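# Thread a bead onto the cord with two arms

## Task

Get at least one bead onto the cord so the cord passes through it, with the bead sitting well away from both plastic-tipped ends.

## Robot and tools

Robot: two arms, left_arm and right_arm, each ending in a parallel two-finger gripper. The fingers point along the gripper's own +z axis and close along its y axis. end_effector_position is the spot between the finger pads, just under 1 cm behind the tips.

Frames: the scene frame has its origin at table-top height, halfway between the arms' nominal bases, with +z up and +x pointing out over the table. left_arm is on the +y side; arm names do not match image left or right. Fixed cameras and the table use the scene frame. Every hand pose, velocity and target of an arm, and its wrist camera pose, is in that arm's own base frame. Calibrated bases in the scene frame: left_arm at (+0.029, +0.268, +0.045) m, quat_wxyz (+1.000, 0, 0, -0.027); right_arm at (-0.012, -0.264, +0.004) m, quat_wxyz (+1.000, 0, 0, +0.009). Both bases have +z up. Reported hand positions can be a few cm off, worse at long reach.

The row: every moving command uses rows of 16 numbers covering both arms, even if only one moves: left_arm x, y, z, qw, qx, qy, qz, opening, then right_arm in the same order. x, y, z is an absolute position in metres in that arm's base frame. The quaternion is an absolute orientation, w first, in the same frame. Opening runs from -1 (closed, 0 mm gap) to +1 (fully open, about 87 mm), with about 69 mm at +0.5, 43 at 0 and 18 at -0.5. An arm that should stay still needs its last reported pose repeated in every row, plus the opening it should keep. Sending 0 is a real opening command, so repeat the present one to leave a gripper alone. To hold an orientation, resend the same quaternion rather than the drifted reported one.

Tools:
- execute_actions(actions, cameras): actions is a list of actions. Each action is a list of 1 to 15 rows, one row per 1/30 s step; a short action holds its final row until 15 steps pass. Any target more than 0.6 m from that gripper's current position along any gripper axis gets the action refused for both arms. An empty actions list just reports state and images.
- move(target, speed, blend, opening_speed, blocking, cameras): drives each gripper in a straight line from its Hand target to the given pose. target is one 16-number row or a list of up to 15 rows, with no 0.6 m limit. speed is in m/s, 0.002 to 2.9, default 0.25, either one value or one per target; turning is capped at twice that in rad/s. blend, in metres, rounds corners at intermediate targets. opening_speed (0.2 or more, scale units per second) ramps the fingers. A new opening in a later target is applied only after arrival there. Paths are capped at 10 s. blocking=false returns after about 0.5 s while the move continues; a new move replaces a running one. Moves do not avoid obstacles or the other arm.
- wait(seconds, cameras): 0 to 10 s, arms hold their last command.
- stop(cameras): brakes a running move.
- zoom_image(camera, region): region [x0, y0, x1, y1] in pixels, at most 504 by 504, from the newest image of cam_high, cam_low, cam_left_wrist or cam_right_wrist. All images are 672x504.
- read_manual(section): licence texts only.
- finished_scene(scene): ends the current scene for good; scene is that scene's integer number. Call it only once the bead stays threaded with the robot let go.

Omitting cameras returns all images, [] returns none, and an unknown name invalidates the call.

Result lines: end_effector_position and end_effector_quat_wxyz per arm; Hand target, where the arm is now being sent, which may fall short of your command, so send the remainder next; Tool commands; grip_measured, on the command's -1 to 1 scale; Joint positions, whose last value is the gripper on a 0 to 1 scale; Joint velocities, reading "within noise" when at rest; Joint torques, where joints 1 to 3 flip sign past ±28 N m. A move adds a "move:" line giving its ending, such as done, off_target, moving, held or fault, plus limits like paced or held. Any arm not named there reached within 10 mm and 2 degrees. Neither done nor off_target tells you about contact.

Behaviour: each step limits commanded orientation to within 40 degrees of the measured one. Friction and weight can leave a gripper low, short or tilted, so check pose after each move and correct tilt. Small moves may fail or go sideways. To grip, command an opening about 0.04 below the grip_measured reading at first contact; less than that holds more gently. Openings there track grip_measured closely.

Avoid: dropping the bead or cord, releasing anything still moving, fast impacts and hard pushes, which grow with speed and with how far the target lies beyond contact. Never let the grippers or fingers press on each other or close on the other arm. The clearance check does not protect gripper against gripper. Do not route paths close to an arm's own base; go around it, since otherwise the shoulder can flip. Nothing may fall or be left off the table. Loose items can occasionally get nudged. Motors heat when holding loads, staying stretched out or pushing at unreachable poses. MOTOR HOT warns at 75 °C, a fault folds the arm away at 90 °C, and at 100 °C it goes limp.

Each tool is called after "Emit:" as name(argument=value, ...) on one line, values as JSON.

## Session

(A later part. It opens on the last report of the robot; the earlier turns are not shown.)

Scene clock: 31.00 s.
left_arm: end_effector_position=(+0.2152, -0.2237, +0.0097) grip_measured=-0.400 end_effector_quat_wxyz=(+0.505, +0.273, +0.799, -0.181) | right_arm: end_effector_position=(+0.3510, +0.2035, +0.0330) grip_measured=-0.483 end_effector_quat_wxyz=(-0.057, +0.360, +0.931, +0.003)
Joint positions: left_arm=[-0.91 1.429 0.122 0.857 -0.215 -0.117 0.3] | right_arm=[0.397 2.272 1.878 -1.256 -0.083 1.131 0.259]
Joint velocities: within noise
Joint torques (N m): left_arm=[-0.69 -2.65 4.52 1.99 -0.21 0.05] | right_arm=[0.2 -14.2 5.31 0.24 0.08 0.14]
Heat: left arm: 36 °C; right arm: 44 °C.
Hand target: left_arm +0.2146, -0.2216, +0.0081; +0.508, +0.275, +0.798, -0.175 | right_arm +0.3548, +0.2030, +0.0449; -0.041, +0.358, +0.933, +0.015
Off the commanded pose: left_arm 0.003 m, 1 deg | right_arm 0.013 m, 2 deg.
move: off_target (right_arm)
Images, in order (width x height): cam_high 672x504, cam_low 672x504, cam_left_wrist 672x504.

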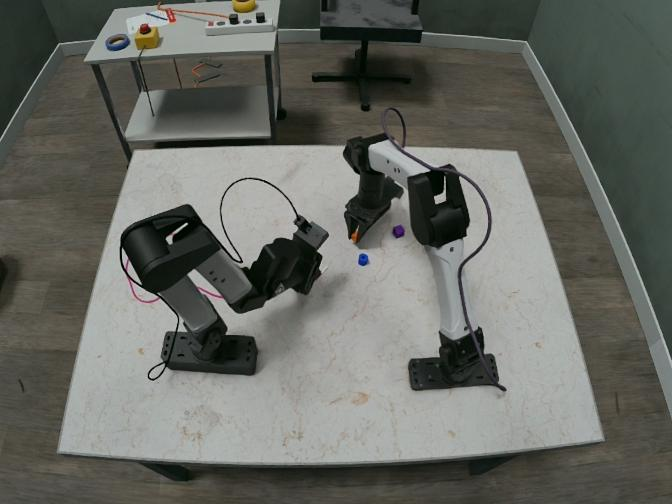

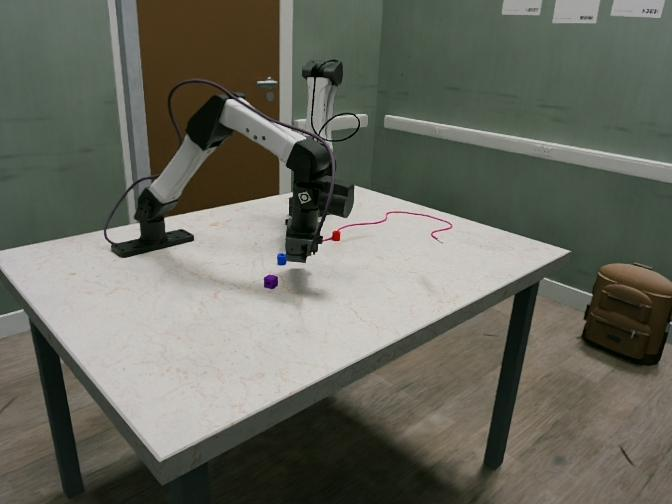

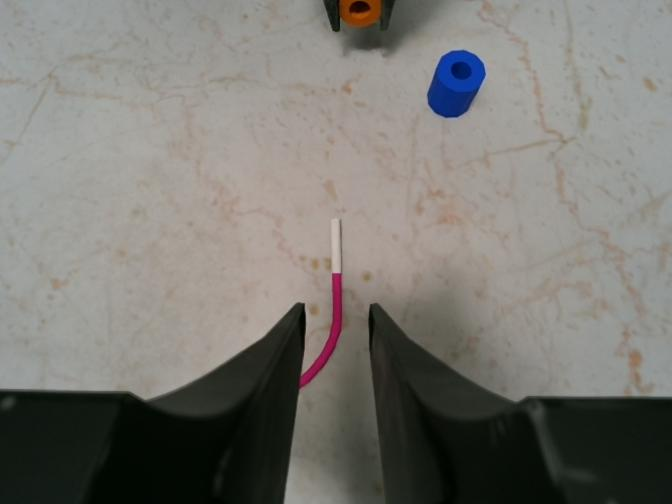

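Emit:
move(target=[[0.2146, -0.2210, -0.0335, 0.5080, 0.2746, 0.7974, -0.1749, -0.4, 0.355, 0.203, 0.045, -0.0407, 0.3580, 0.9327, 0.0156, -0.57]], speed=0.07, cameras=["cam_left_wrist","cam_low"])

Scene clock: 32.50 s.
left_arm: end_effector_position=(+0.2181, -0.2250, -0.0270) grip_measured=-0.400 end_effector_quat_wxyz=(+0.516, +0.268, +0.793, -0.183) | right_arm: end_effector_position=(+0.3510, +0.2035, +0.0330) grip_measured=-0.483 end_effector_quat_wxyz=(-0.057, +0.360, +0.931, +0.003)
Joint positions: left_arm=[-0.91 1.891 0.084 1.384 -0.223 -0.114 0.3] | right_arm=[0.397 2.272 1.878 -1.256 -0.083 1.131 0.259]
Joint velocities: within noise
Joint torques (N m): left_arm=[-0.47 -3.62 1.62 1.82 -0.09 0.07] | right_arm=[0.25 -14.02 5.44 0.22 0.07 0.16]
Heat: left arm: 36 °C; right arm: 45 °C.
Hand target: left_arm +0.2146, -0.2209, -0.0333; +0.508, +0.275, +0.797, -0.175 | right_arm +0.3548, +0.2030, +0.0449; -0.041, +0.358, +0.933, +0.015
Off the commanded pose: left_arm 0.008 m, 2 deg | right_arm 0.013 m, 2 deg.
move: off_target (right_arm)
Images, in order (width x height): cam_low 672x504, cam_left_wrist 672x504.

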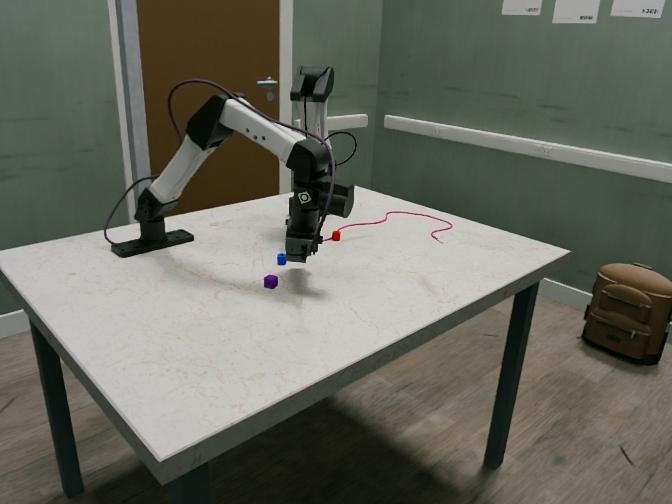

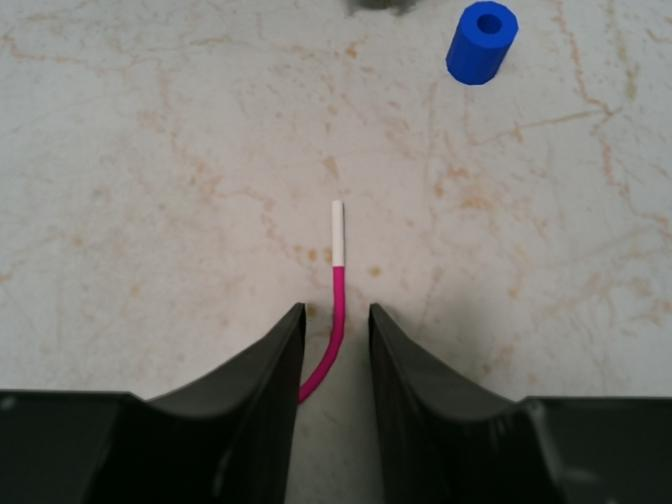

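Emit:
move(target=[[0.2125, -0.2190, -0.041, 0.5000, 0.2780, 0.8030, -0.1720, -0.4, 0.355, 0.203, 0.045, -0.0407, 0.3580, 0.9327, 0.0156, -0.57]], speed=0.05, cameras=["cam_left_wrist"])

Scene clock: 33.47 s.
left_arm: end_effector_position=(+0.2189, -0.2260, -0.0275) grip_measured=-0.400 end_effector_quat_wxyz=(+0.519, +0.267, +0.790, -0.185) | right_arm: end_effector_position=(+0.3510, +0.2035, +0.0330) grip_measured=-0.483 end_effector_quat_wxyz=(-0.057, +0.360, +0.931, +0.003)
Joint positions: left_arm=[-0.91 1.921 0.084 1.424 -0.223 -0.114 0.3] | right_arm=[0.397 2.272 1.878 -1.256 -0.083 1.131 0.259]
Joint velocities: within noise
Joint torques (N m): left_arm=[-0.39 -3.26 1.35 1.62 -0.04 0.04] | right_arm=[0.32 -14.16 5.39 0.23 0.08 0.14]
Heat: left arm: 36 °C; right arm: 45 °C.
Hand target: left_arm +0.2123, -0.2186, -0.0404; +0.500, +0.278, +0.802, -0.172 | right_arm +0.3548, +0.2030, +0.0449; -0.041, +0.358, +0.933, +0.015
Off the commanded pose: left_arm 0.017 m, 3 deg | right_arm 0.013 m, 2 deg.
move: off_target (left_arm, right_arm)
Images, in order (width x height): cam_left_wrist 672x504.

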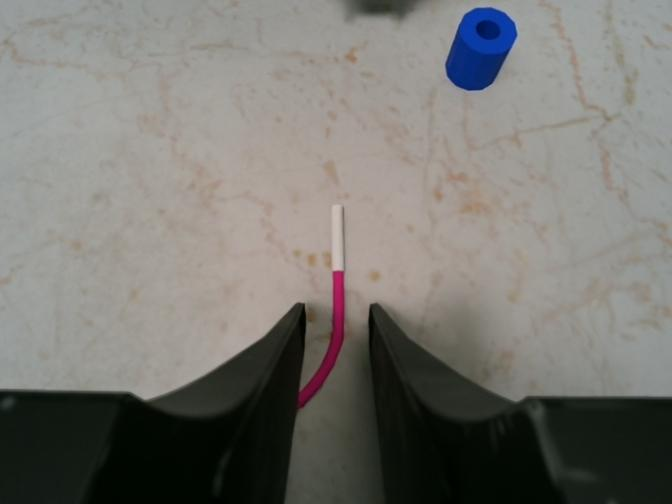

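Emit:
move(target=[[0.2186, -0.2250, -0.0285, 0.5120, 0.2700, 0.7950, -0.1800, -0.4, 0.355, 0.203, 0.045, -0.0407, 0.3580, 0.9327, 0.0156, -0.57],[0.2186, -0.2250, -0.0285, 0.5120, 0.2700, 0.7950, -0.1800, -1, 0.355, 0.203, 0.045, -0.0407, 0.3580, 0.9327, 0.0156, -0.57]], speed=0.05, opening_speed=0.8, cameras=["cam_left_wrist"])

Scene clock: 35.60 s.
left_arm: end_effector_position=(+0.2183, -0.2252, -0.0272) grip_measured=-0.921 end_effector_quat_wxyz=(+0.517, +0.268, +0.792, -0.183) | right_arm: end_effector_position=(+0.3510, +0.2035, +0.0330) grip_measured=-0.483 end_effector_quat_wxyz=(-0.057, +0.360, +0.931, +0.003)
Joint positions: left_arm=[-0.91 1.9 0.084 1.395 -0.223 -0.114 0.04] | right_arm=[0.397 2.272 1.878 -1.256 -0.083 1.131 0.259]
Joint velocities: within noise
Joint torques (N m): left_arm=[0.1 -6.05 2.86 1.55 -0.03 0] | right_arm=[0.18 -14.04 5.44 0.23 0.1 0.14]
Heat: left arm: 36 °C; right arm: 46 °C.
Hand target: left_arm +0.2186, -0.2250, -0.0285; +0.513, +0.270, +0.795, -0.180 | right_arm +0.3548, +0.2030, +0.0449; -0.041, +0.358, +0.933, +0.015
Off the commanded pose: left_arm 0.001 m, 1 deg | right_arm 0.013 m, 2 deg.
move: off_target (right_arm)
Images, in order (width x height): cam_left_wrist 672x504.

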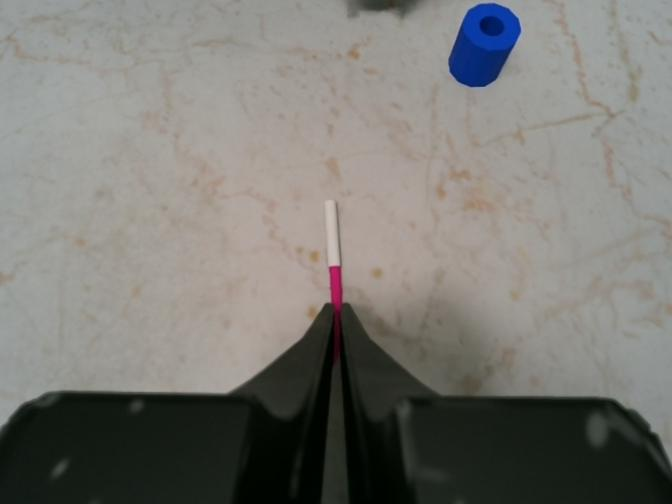

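Emit:
move(target=[[0.2190, -0.2250, -0.014, 0.5080, 0.2746, 0.7974, -0.1749, -1, 0.322, 0.240, 0.040, -0.0411, 0.3335, 0.9417, 0.0146, -0.57],[0.2190, -0.2250, -0.014, 0.5080, 0.2746, 0.7974, -0.1749, -1, 0.321, 0.240, 0.022, -0.0411, 0.3335, 0.9417, 0.0146, -0.57]], speed=0.1)

Emit:
zoom_image(camera="cam_low", region=[270, 200, 370, 275])

Emit:
zoom_image(camera="cam_left_wrist", region=[260, 120, 420, 320])

Scene clock: 37.70 s.
left_arm: end_effector_position=(+0.2133, -0.2186, -0.0232) grip_measured=-0.921 end_effector_quat_wxyz=(+0.496, +0.277, +0.805, -0.169) | right_arm: end_effector_position=(+0.3187, +0.2389, +0.0150) grip_measured=-0.483 end_effector_quat_wxyz=(-0.052, +0.330, +0.943, +0.004)
Joint positions: left_arm=[-0.91 1.709 0.09 1.138 -0.223 -0.112 0.04] | right_arm=[0.51 2.229 1.736 -1.14 -0.083 1.18 0.259]
Joint velocities: within noise
Joint torques (N m): left_arm=[-0.01 -5.87 5.01 1.82 -0.04 0.08] | right_arm=[0.49 -12.75 4.82 0.29 0.08 0.28]
Heat: left arm: 36 °C; right arm: 47 °C.
Hand target: left_arm +0.2189, -0.2248, -0.0140; +0.508, +0.275, +0.797, -0.175 | right_arm +0.3209, +0.2399, +0.0219; -0.041, +0.333, +0.942, +0.014
Off the commanded pose: left_arm 0.013 m, 2 deg | right_arm 0.007 m, 2 deg.
move: off_target (left_arm)

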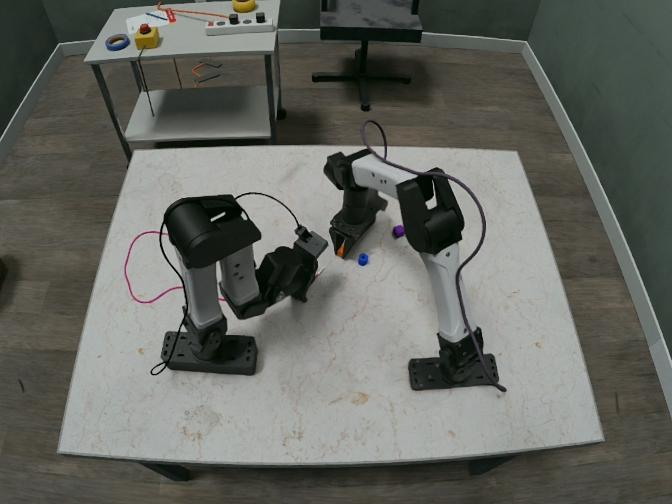

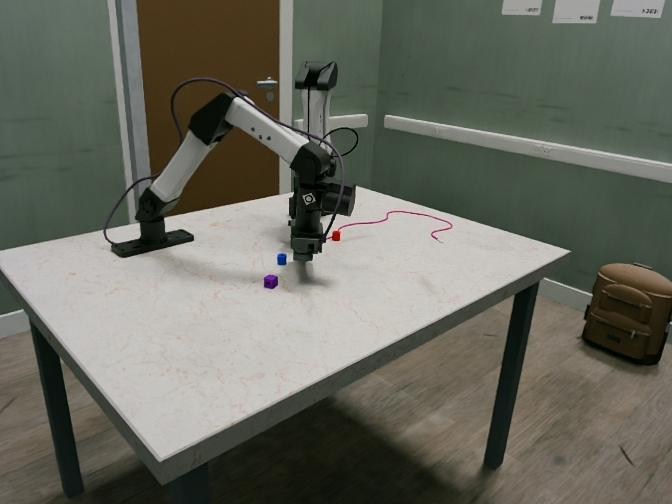

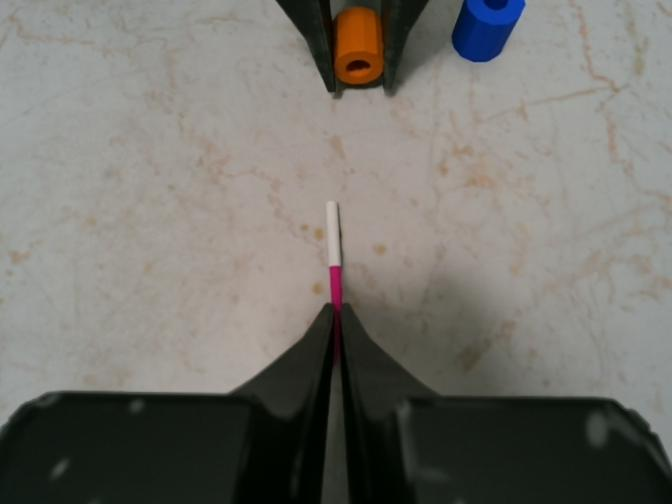

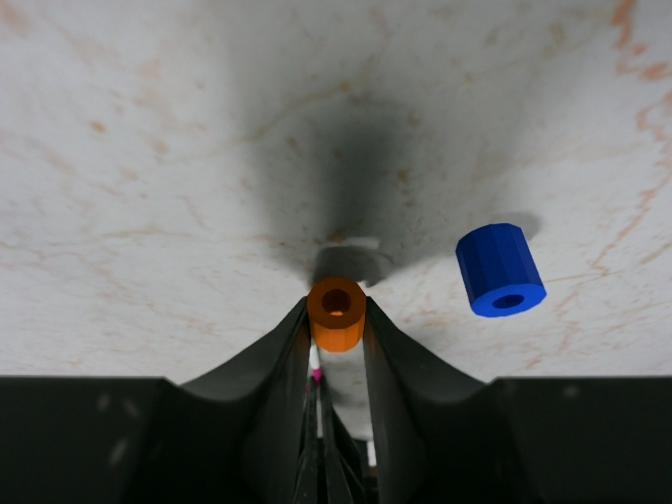

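Scaled by 5.040 from the camera's 672x504 image, which has a finer 960x720 frame.

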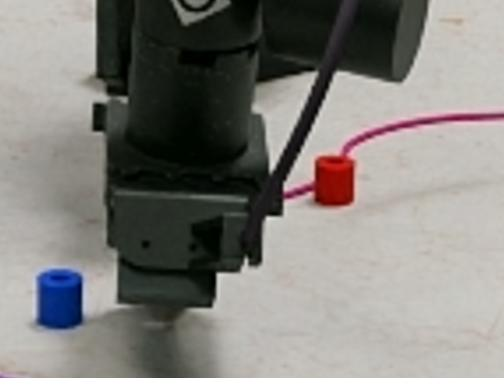

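Scaled by 2.520 from the camera's 672x504 image, which has a finer 960x720 frame.

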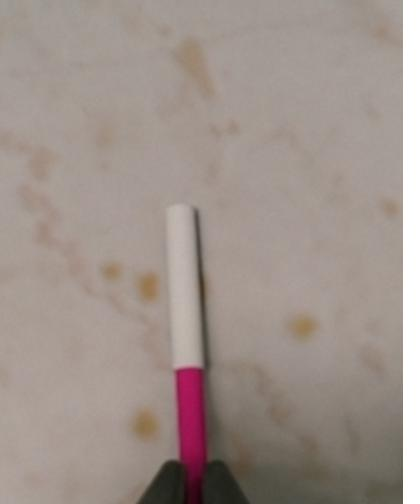

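Emit:
move(target=[[0.2215, -0.2265, -0.005, 0.5080, 0.2746, 0.7974, -0.1749, -1, 0.302, 0.271, 0.020, -0.0411, 0.3335, 0.9417, 0.0146, -0.57]], speed=0.08, cameras=["cam_left_wrist","cam_right_wrist","cam_high"])

Emit:
zoom_image(camera="cam_left_wrist", region=[260, 100, 420, 320])

Scene clock: 39.60 s.
left_arm: end_effector_position=(+0.2149, -0.2205, -0.0148) grip_measured=-0.921 end_effector_quat_wxyz=(+0.496, +0.278, +0.805, -0.169) | right_arm: end_effector_position=(+0.3002, +0.2695, +0.0128) grip_measured=-0.483 end_effector_quat_wxyz=(-0.049, +0.330, +0.943, +0.004)
Joint positions: left_arm=[-0.91 1.622 0.106 1.035 -0.223 -0.111 0.04] | right_arm=[0.597 2.229 1.729 -1.123 -0.083 1.267 0.259]
Joint velocities: within noise
Joint torques (N m): left_arm=[0.64 -5.64 5.9 1.82 0 0.05] | right_arm=[0.47 -12.71 4.86 0.27 0.03 0.25]
Heat: left arm: 36 °C; right arm: 47 °C.
Hand target: left_arm +0.2213, -0.2263, -0.0050; +0.508, +0.275, +0.797, -0.175 | right_arm +0.3019, +0.2710, +0.0199; -0.041, +0.333, +0.942, +0.014
Off the commanded pose: left_arm 0.013 m, 2 deg | right_arm 0.008 m, 2 deg.
move: off_target (left_arm)
Images, in order (width x height): cam_high 672x504, cam_left_wrist 672x504, cam_right_wrist 672x504.

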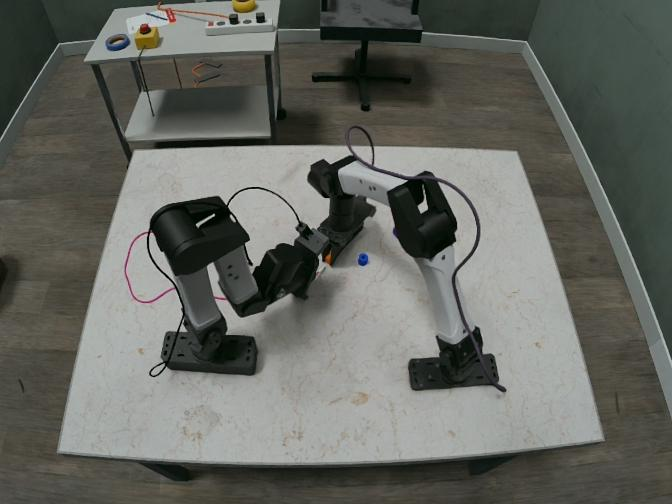

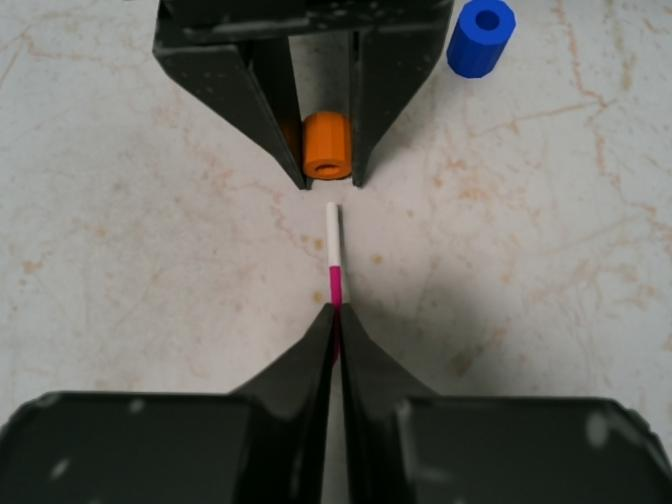

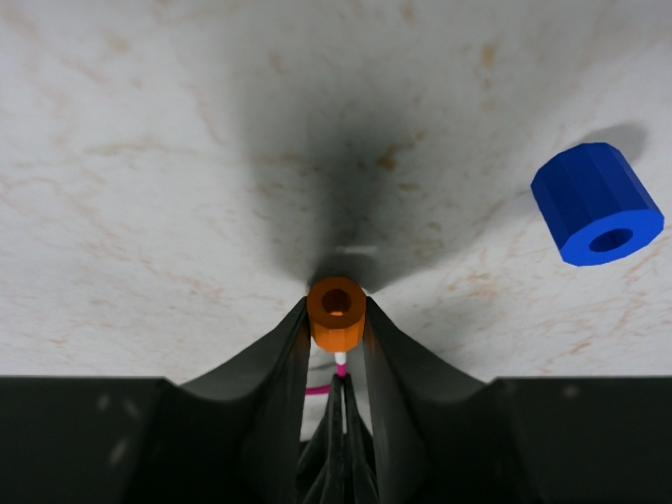

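Scaled by 2.291 from the camera's 672x504 image, which has a finer 960x720 frame.

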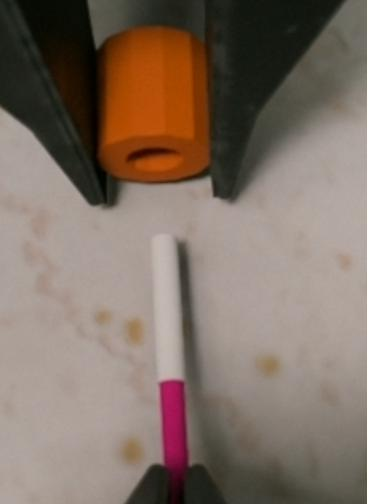

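Emit:
move(target=[[0.2215, -0.2265, -0.005, 0.5080, 0.2746, 0.7974, -0.1749, -1, 0.2943, 0.2757, 0.020, -0.0411, 0.3335, 0.9417, 0.0146, -0.57]], speed=0.05, cameras=["cam_left_wrist","cam_right_wrist","cam_low"])

Emit:
zoom_image(camera="cam_left_wrist", region=[270, 130, 400, 310])

Scene clock: 41.37 s.
left_arm: end_effector_position=(+0.2148, -0.2204, -0.0150) grip_measured=-0.921 end_effector_quat_wxyz=(+0.496, +0.278, +0.806, -0.168) | right_arm: end_effector_position=(+0.2932, +0.2716, +0.0089) grip_measured=-0.483 end_effector_quat_wxyz=(-0.052, +0.332, +0.942, -0.001)
Joint positions: left_arm=[-0.91 1.622 0.106 1.033 -0.223 -0.11 0.04] | right_arm=[0.611 2.225 1.705 -1.114 -0.083 1.286 0.259]
Joint velocities: within noise
Joint torques (N m): left_arm=[0.62 -5.7 5.89 1.83 0.01 0.08] | right_arm=[0.9 -13.67 4.77 0.3 0.04 0.28]
Heat: left arm: 36 °C; right arm: 47 °C.
Hand target: left_arm +0.2214, -0.2263, -0.0050; +0.508, +0.275, +0.797, -0.175 | right_arm +0.2941, +0.2757, +0.0200; -0.041, +0.333, +0.942, +0.014
Off the commanded pose: left_arm 0.014 m, 2 deg | right_arm 0.012 m, 2 deg.
move: off_target (left_arm, right_arm)
Images, in order (width x height): cam_low 672x504, cam_left_wrist 672x504, cam_right_wrist 672x504.

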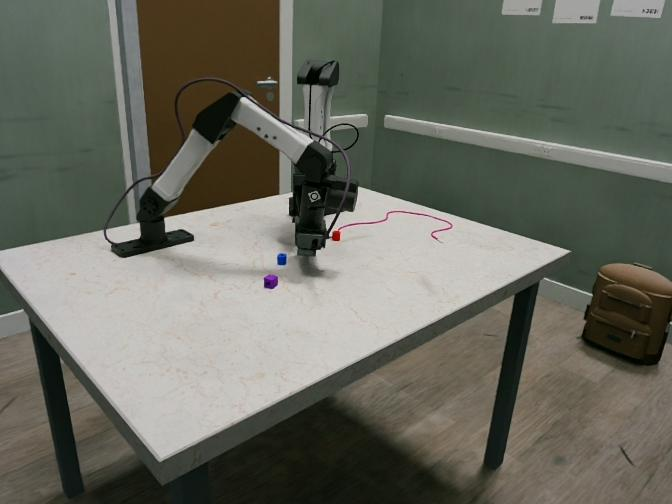

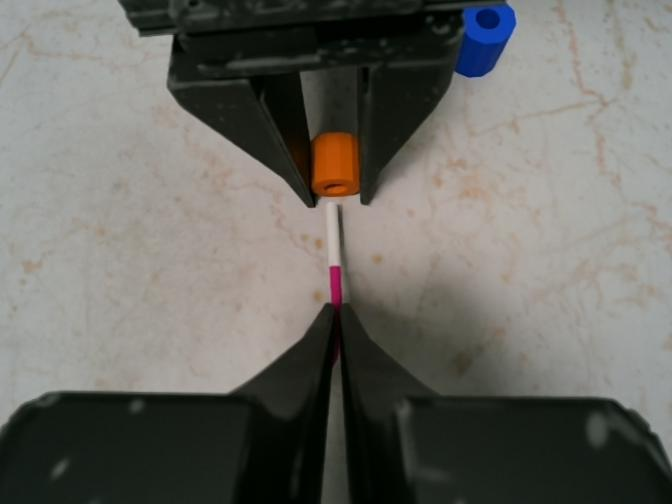

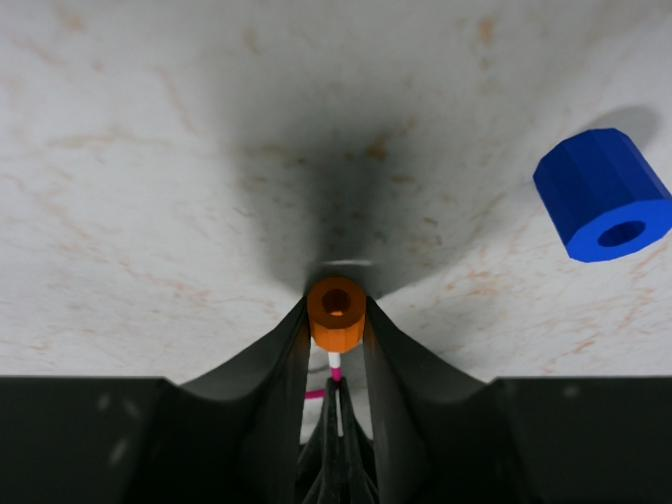

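Scaled by 2.800 from the camera's 672x504 image, which has a finer 960x720 frame.

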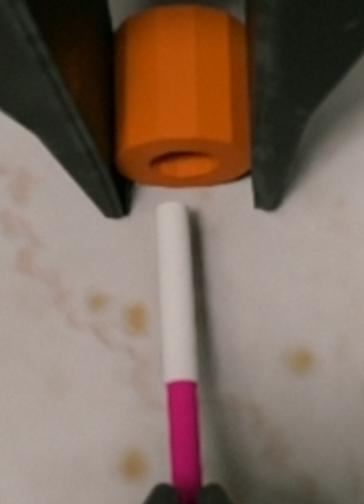

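Emit:
move(target=[[0.2215, -0.2265, -0.005, 0.5080, 0.2746, 0.7974, -0.1749, -1, 0.2926, 0.2798, 0.0215, -0.0411, 0.3335, 0.9417, 0.0146, -0.57]], speed=0.04, cameras=["cam_left_wrist"])

Emit:
zoom_image(camera="cam_left_wrist", region=[270, 130, 400, 310])

Scene clock: 42.77 s.
left_arm: end_effector_position=(+0.2148, -0.2204, -0.0150) grip_measured=-0.921 end_effector_quat_wxyz=(+0.496, +0.278, +0.806, -0.168) | right_arm: end_effector_position=(+0.2910, +0.2747, +0.0089) grip_measured=-0.483 end_effector_quat_wxyz=(-0.052, +0.333, +0.942, -0.002)
Joint positions: left_arm=[-0.91 1.622 0.106 1.033 -0.223 -0.11 0.04] | right_arm=[0.62 2.225 1.705 -1.114 -0.083 1.297 0.259]
Joint velocities: within noise
Joint torques (N m): left_arm=[0.68 -5.64 5.86 1.82 0.01 0.08] | right_arm=[1.06 -13.57 5.6 0.19 0.04 0.26]
Heat: left arm: 36 °C; right arm: 48 °C.
Hand target: left_arm +0.2214, -0.2263, -0.0050; +0.508, +0.275, +0.797, -0.175 | right_arm +0.2925, +0.2797, +0.0214; -0.041, +0.333, +0.942, +0.015
Off the commanded pose: left_arm 0.014 m, 2 deg | right_arm 0.014 m, 2 deg.
move: off_target (left_arm, right_arm)
Images, in order (width x height): cam_left_wrist 672x504.

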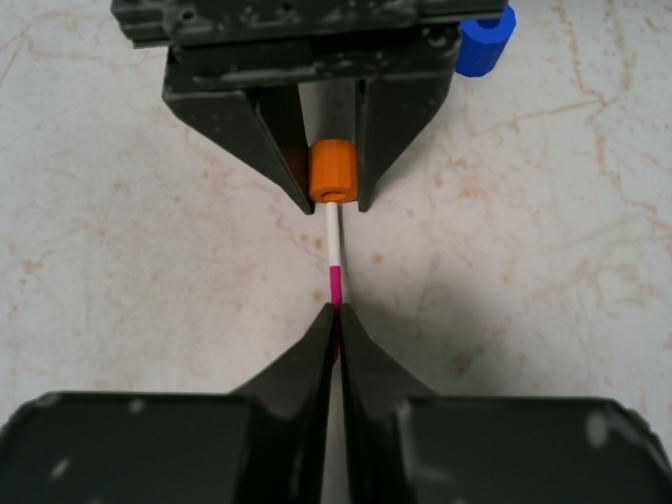

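Scaled by 2.800 from the camera's 672x504 image, which has a finer 960x720 frame.

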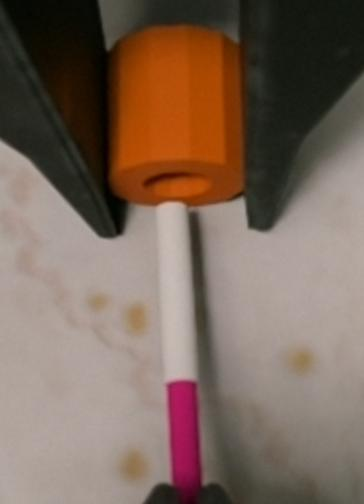

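Emit:
move(target=[[0.2215, -0.2265, -0.005, 0.5080, 0.2746, 0.7974, -0.1749, -1, 0.2893, 0.2835, 0.0215, -0.0411, 0.3335, 0.9417, 0.0146, -0.57]], speed=0.03, cameras=["cam_left_wrist","cam_right_wrist"])

Emit:
zoom_image(camera="cam_left_wrist", region=[270, 130, 400, 310])

Emit:
zoom_image(camera="cam_right_wrist", region=[280, 250, 400, 400])

Scene clock: 43.80 s.
left_arm: end_effector_position=(+0.2148, -0.2204, -0.0150) grip_measured=-0.921 end_effector_quat_wxyz=(+0.496, +0.278, +0.806, -0.168) | right_arm: end_effector_position=(+0.2879, +0.2787, +0.0089) grip_measured=-0.483 end_effector_quat_wxyz=(-0.052, +0.333, +0.942, -0.002)
Joint positions: left_arm=[-0.91 1.622 0.106 1.033 -0.223 -0.11 0.04] | right_arm=[0.632 2.225 1.705 -1.114 -0.083 1.309 0.259]
Joint velocities: within noise
Joint torques (N m): left_arm=[0.62 -5.6 5.93 1.83 -0.01 0.05] | right_arm=[1.18 -13.82 5.19 0.23 0.07 0.28]
Heat: left arm: 36 °C; right arm: 48 °C.
Hand target: left_arm +0.2214, -0.2263, -0.0050; +0.508, +0.275, +0.797, -0.175 | right_arm +0.2891, +0.2834, +0.0213; -0.042, +0.333, +0.942, +0.014
Off the commanded pose: left_arm 0.014 m, 2 deg | right_arm 0.014 m, 2 deg.
move: off_target (left_arm, right_arm)
Images, in order (width x height): cam_left_wrist 672x504, cam_right_wrist 672x504.

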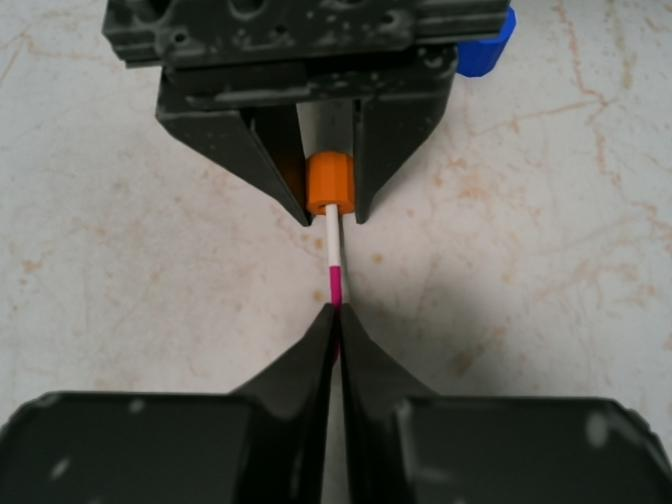

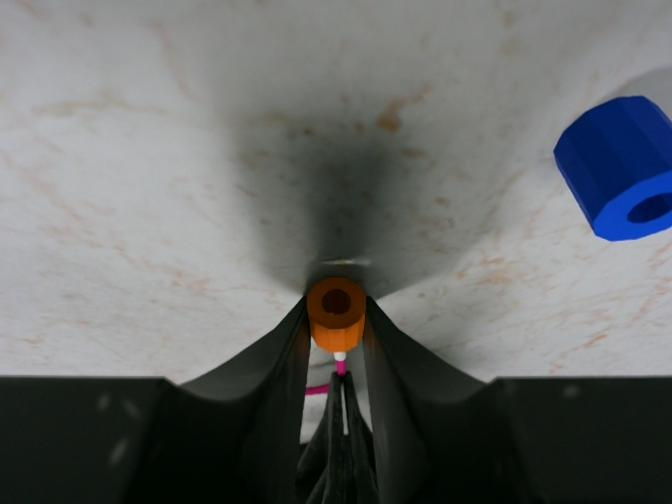

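Scaled by 2.800 from the camera's 672x504 image, which has a finer 960x720 frame.

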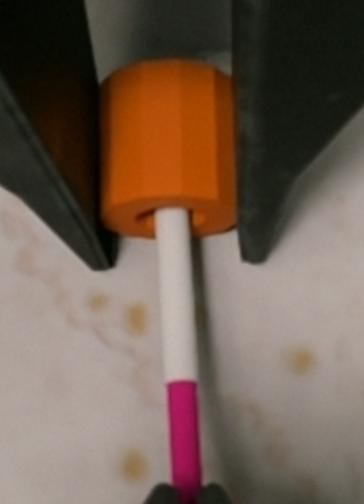

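Scaled by 3.360 from the camera's 672x504 image, which has a finer 960x720 frame.

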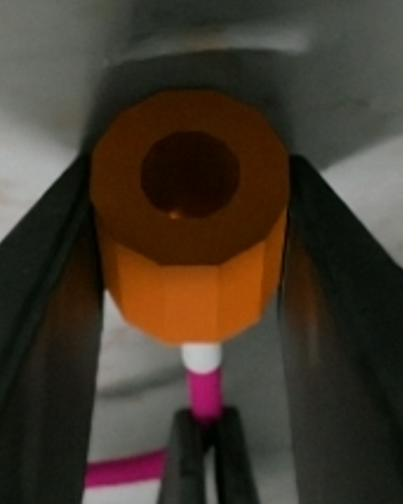

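Emit:
move(target=[[0.2215, -0.2265, -0.005, 0.5080, 0.2746, 0.7974, -0.1749, -1, 0.2855, 0.2862, 0.0215, -0.0411, 0.3335, 0.9417, 0.0146, -0.57]], speed=0.03, cameras=["cam_left_wrist","cam_right_wrist"])

Emit:
zoom_image(camera="cam_left_wrist", region=[270, 130, 400, 310])

Emit:
zoom_image(camera="cam_right_wrist", region=[280, 250, 400, 400])

Scene clock: 44.83 s.
left_arm: end_effector_position=(+0.2148, -0.2204, -0.0150) grip_measured=-0.921 end_effector_quat_wxyz=(+0.496, +0.278, +0.805, -0.168) | right_arm: end_effector_position=(+0.2857, +0.2827, +0.0107) grip_measured=-0.483 end_effector_quat_wxyz=(-0.050, +0.332, +0.942, -0.001)
Joint positions: left_arm=[-0.91 1.622 0.106 1.033 -0.223 -0.11 0.04] | right_arm=[0.643 2.22 1.705 -1.113 -0.083 1.32 0.259]
Joint velocities: within noise
Joint torques (N m): left_arm=[0.59 -5.6 5.86 1.81 0.01 0.07] | right_arm=[1.01 -13.78 4.45 0.28 0.02 0.28]
Heat: left arm: 36 °C; right arm: 48 °C.
Hand target: left_arm +0.2214, -0.2263, -0.0050; +0.508, +0.275, +0.797, -0.175 | right_arm +0.2854, +0.2861, +0.0213; -0.042, +0.333, +0.942, +0.014
Off the commanded pose: left_arm 0.014 m, 2 deg | right_arm 0.011 m, 2 deg.
move: off_target (left_arm, right_arm)
Images, in order (width x height): cam_left_wrist 672x504, cam_right_wrist 672x504.

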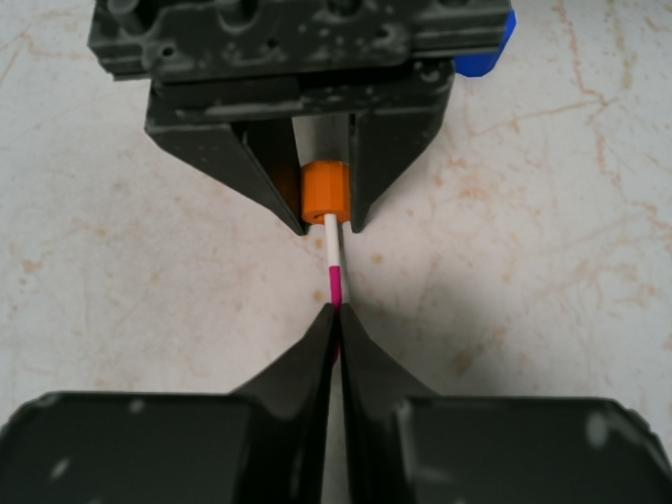

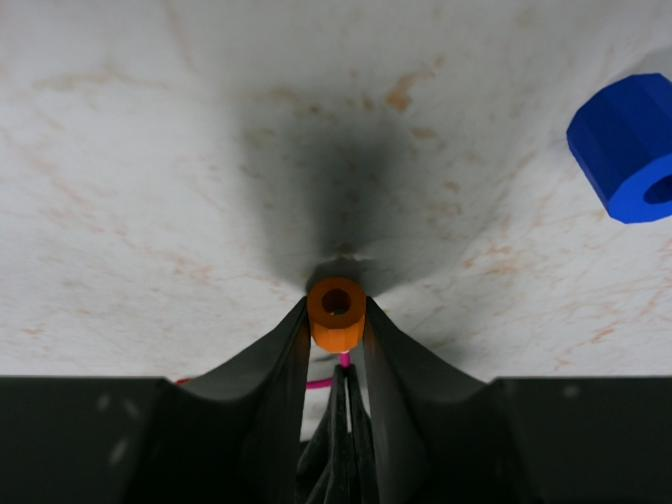

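Scaled by 2.800 from the camera's 672x504 image, which has a finer 960x720 frame.

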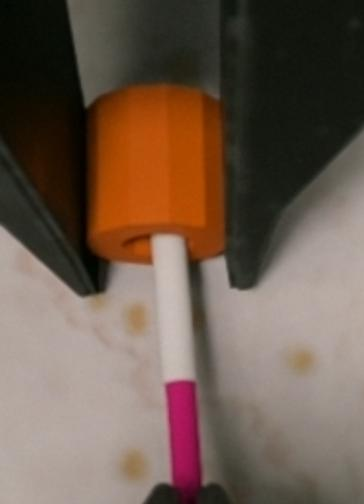

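Scaled by 3.360 from the camera's 672x504 image, which has a finer 960x720 frame.

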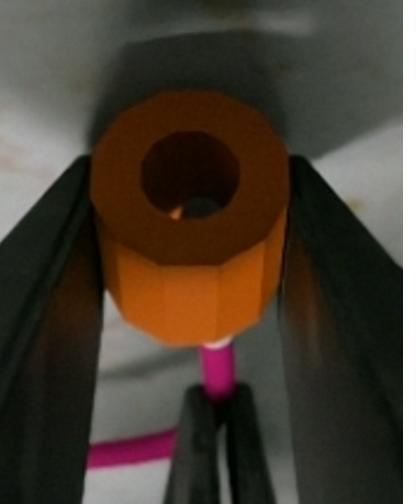

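Emit:
move(target=[[0.2215, -0.2265, -0.005, 0.5080, 0.2746, 0.7974, -0.1749, -1, 0.2755, 0.2903, 0.0205, -0.0411, 0.3335, 0.9417, 0.0146, -0.57]], speed=0.03, cameras=["cam_left_wrist","cam_right_wrist"])

Emit:
zoom_image(camera="cam_left_wrist", region=[270, 130, 400, 310])

Emit:
zoom_image(camera="cam_right_wrist", region=[280, 250, 400, 400])

Scene clock: 45.97 s.
left_arm: end_effector_position=(+0.2148, -0.2204, -0.0150) grip_measured=-0.921 end_effector_quat_wxyz=(+0.496, +0.278, +0.805, -0.168) | right_arm: end_effector_position=(+0.2748, +0.2861, +0.0091) grip_measured=-0.483 end_effector_quat_wxyz=(-0.051, +0.332, +0.942, -0.002)
Joint positions: left_arm=[-0.91 1.622 0.106 1.033 -0.223 -0.11 0.04] | right_arm=[0.666 2.2 1.665 -1.094 -0.083 1.343 0.259]
Joint velocities: within noise
Joint torques (N m): left_arm=[0.65 -5.65 5.91 1.82 0.01 0.07] | right_arm=[1.02 -13.7 4.77 0.26 0.02 0.26]
Heat: left arm: 37 °C; right arm: 48 °C.
Hand target: left_arm +0.2214, -0.2263, -0.0050; +0.508, +0.275, +0.797, -0.175 | right_arm +0.2754, +0.2903, +0.0205; -0.041, +0.333, +0.942, +0.014
Off the commanded pose: left_arm 0.014 m, 2 deg | right_arm 0.012 m, 2 deg.
move: off_target (left_arm, right_arm)
Images, in order (width x height): cam_left_wrist 672x504, cam_right_wrist 672x504.

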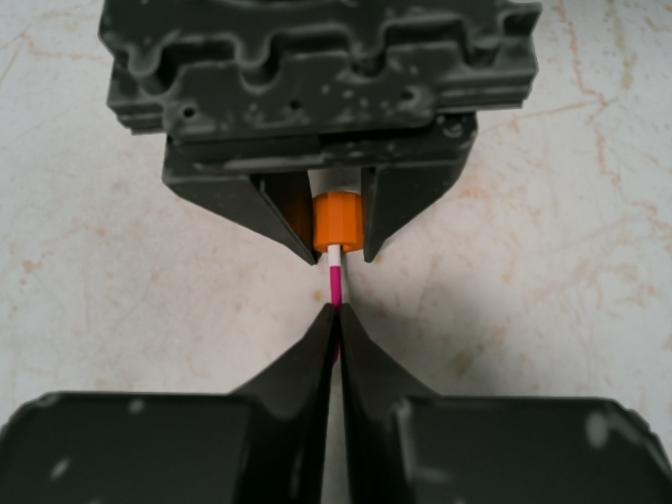

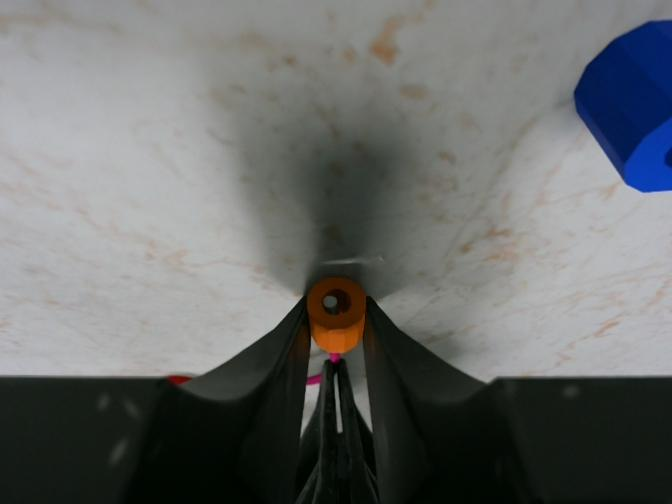

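Scaled by 2.800 from the camera's 672x504 image, which has a finer 960x720 frame.

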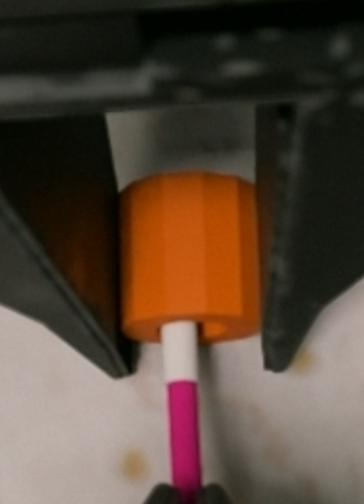

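Scaled by 3.360 from the camera's 672x504 image, which has a finer 960x720 frame.

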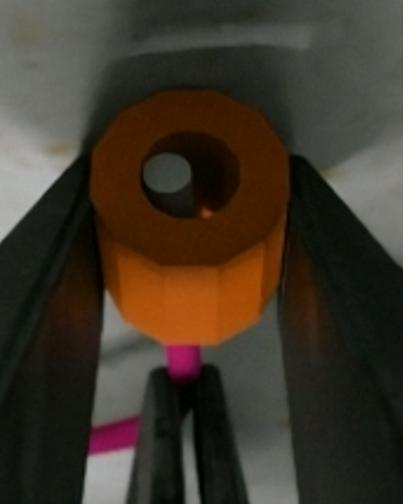

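Emit:
move(target=[[0.2225, -0.2275, 0.000, 0.5080, 0.2746, 0.7974, -0.1749, -1, 0.2655, 0.3012, 0.0195, -0.0411, 0.3335, 0.9417, 0.0146, -0.57]], speed=0.03, cameras=["cam_left_wrist","cam_right_wrist","cam_high"])

Emit:
zoom_image(camera="cam_left_wrist", region=[270, 190, 400, 370])

Emit:
zoom_image(camera="cam_right_wrist", region=[280, 250, 400, 400])

Scene clock: 47.33 s.
left_arm: end_effector_position=(+0.2161, -0.2207, -0.0104) grip_measured=-0.921 end_effector_quat_wxyz=(+0.496, +0.277, +0.806, -0.167) | right_arm: end_effector_position=(+0.2649, +0.2970, +0.0089) grip_measured=-0.483 end_effector_quat_wxyz=(-0.050, +0.332, +0.942, -0.002)
Joint positions: left_arm=[-0.908 1.578 0.116 0.979 -0.223 -0.11 0.04] | right_arm=[0.702 2.195 1.657 -1.087 -0.085 1.378 0.259]
Joint velocities: within noise
Joint torques (N m): left_arm=[0.5 -5.5 6.35 1.81 0 0.09] | right_arm=[0.99 -13.48 4.79 0.31 0.01 0.26]
Heat: left arm: 37 °C; right arm: 49 °C.
Hand target: left_arm +0.2224, -0.2273, +0.0001; +0.508, +0.274, +0.797, -0.175 | right_arm +0.2653, +0.3011, +0.0194; -0.041, +0.333, +0.942, +0.014
Off the commanded pose: left_arm 0.014 m, 2 deg | right_arm 0.011 m, 2 deg.
move: off_target (left_arm, right_arm)
Images, in order (width x height): cam_high 672x504, cam_left_wrist 672x504, cam_right_wrist 672x504.

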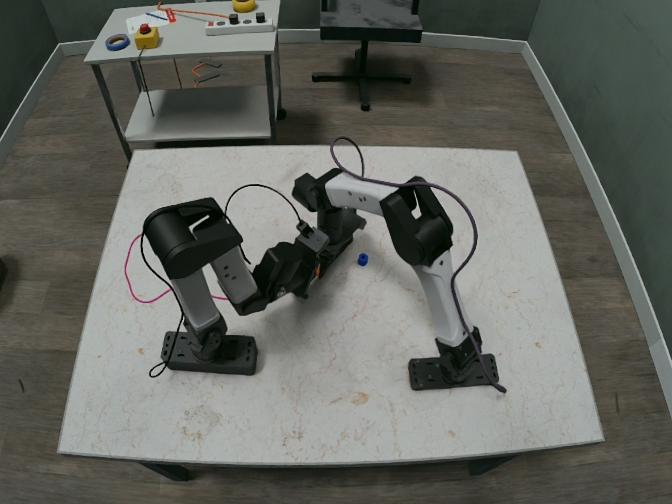

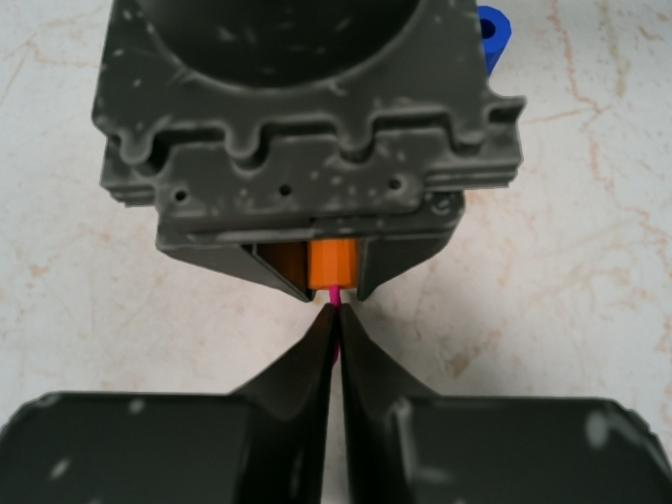

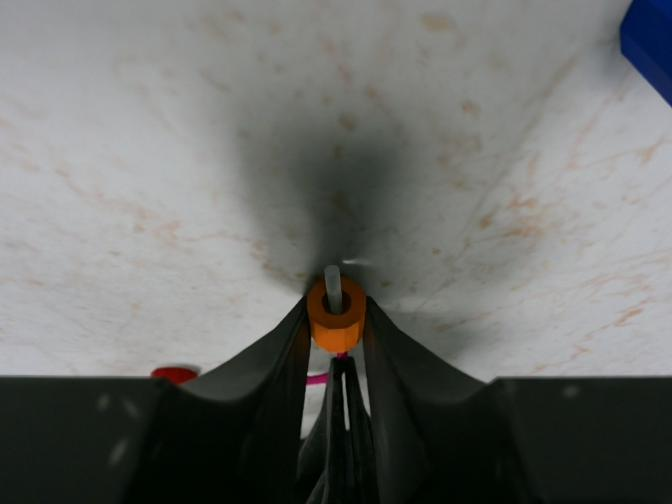

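Scaled by 2.800 from the camera's 672x504 image, which has a finer 960x720 frame.

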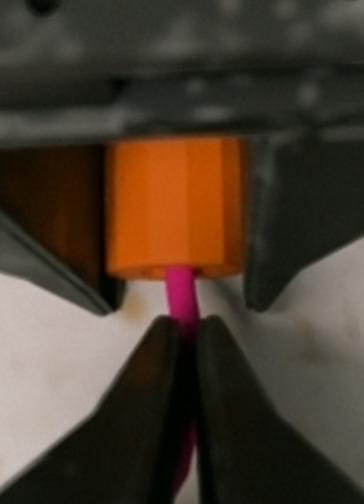

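Scaled by 3.360 from the camera's 672x504 image, which has a finer 960x720 frame.

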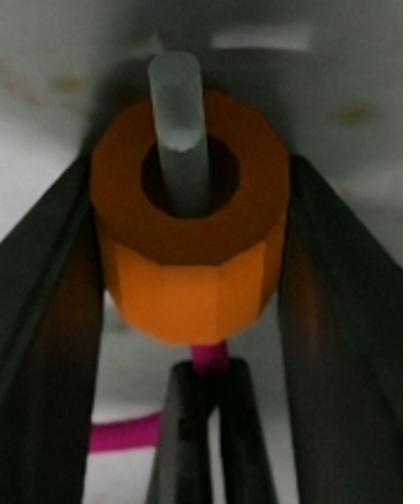

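Emit:
move(target=[[0.2225, -0.2275, 0.000, 0.5080, 0.2746, 0.7974, -0.1749, -1, 0.2615, 0.3045, 0.0175, -0.0411, 0.3335, 0.9417, 0.0146, -0.57],[0.2225, -0.2275, 0.000, 0.5080, 0.2746, 0.7974, -0.1749, -1, 0.2615, 0.3045, 0.0175, -0.0411, 0.3335, 0.9417, 0.0146, -0.2]], speed=0.03, opening_speed=0.6, cameras=["cam_left_wrist","cam_right_wrist"])

Emit:
zoom_image(camera="cam_left_wrist", region=[270, 190, 400, 370])

Emit:
zoom_image(camera="cam_right_wrist", region=[260, 230, 420, 400])

Scene clock: 49.23 s.
left_arm: end_effector_position=(+0.2158, -0.2203, -0.0110) grip_measured=-0.921 end_effector_quat_wxyz=(+0.495, +0.278, +0.807, -0.166) | right_arm: end_effector_position=(+0.2620, +0.3001, +0.0091) grip_measured=-0.200 end_effector_quat_wxyz=(-0.050, +0.334, +0.941, +0.000)
Joint positions: left_arm=[-0.908 1.577 0.116 0.975 -0.223 -0.109 0.04] | right_arm=[0.712 2.19 1.648 -1.079 -0.088 1.391 0.4]
Joint velocities: within noise
Joint torques (N m): left_arm=[0.44 -5.42 6.37 1.83 0.02 0.05] | right_arm=[1.25 -12.97 4.66 0.32 0.03 0.3]
Heat: left arm: 37 °C; right arm: 49 °C.
Hand target: left_arm +0.2224, -0.2273, +0.0001; +0.508, +0.274, +0.797, -0.175 | right_arm +0.2614, +0.3044, +0.0174; -0.042, +0.333, +0.942, +0.014
Off the commanded pose: left_arm 0.015 m, 2 deg | right_arm 0.010 m, 2 deg.
move: off_target (left_arm)
Images, in order (width x height): cam_left_wrist 672x504, cam_right_wrist 672x504.

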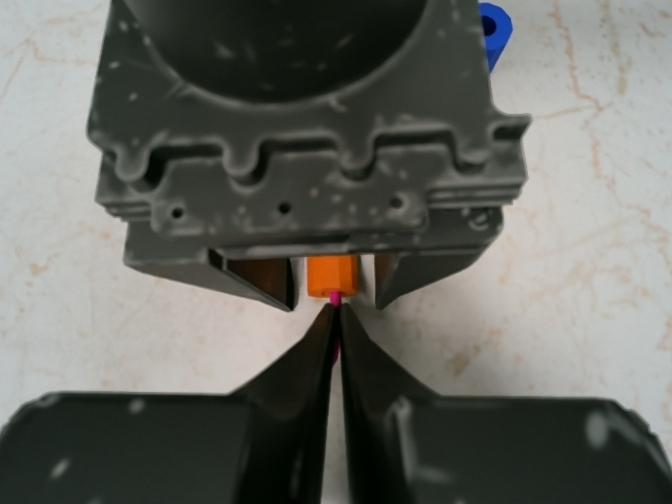

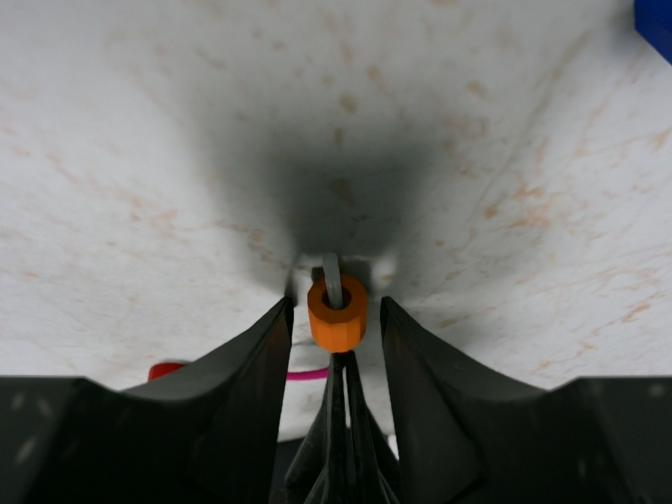

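Scaled by 2.800 from the camera's 672x504 image, which has a finer 960x720 frame.

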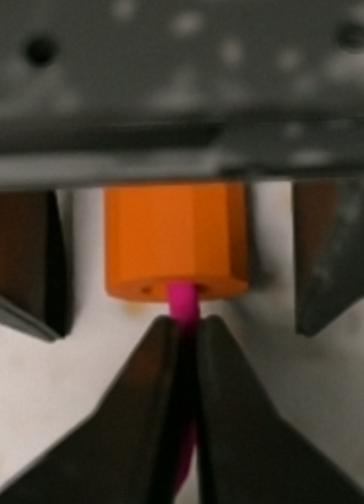

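Scaled by 2.965 from the camera's 672x504 image, which has a finer 960x720 frame.

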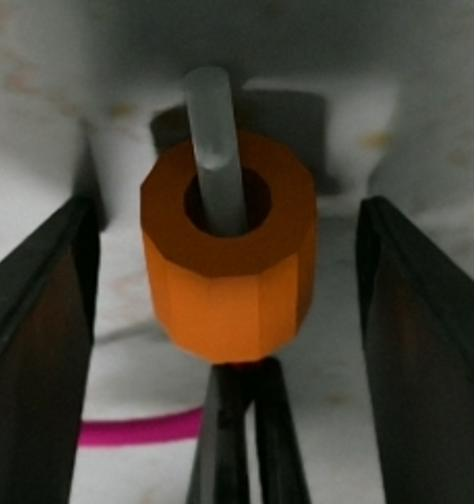

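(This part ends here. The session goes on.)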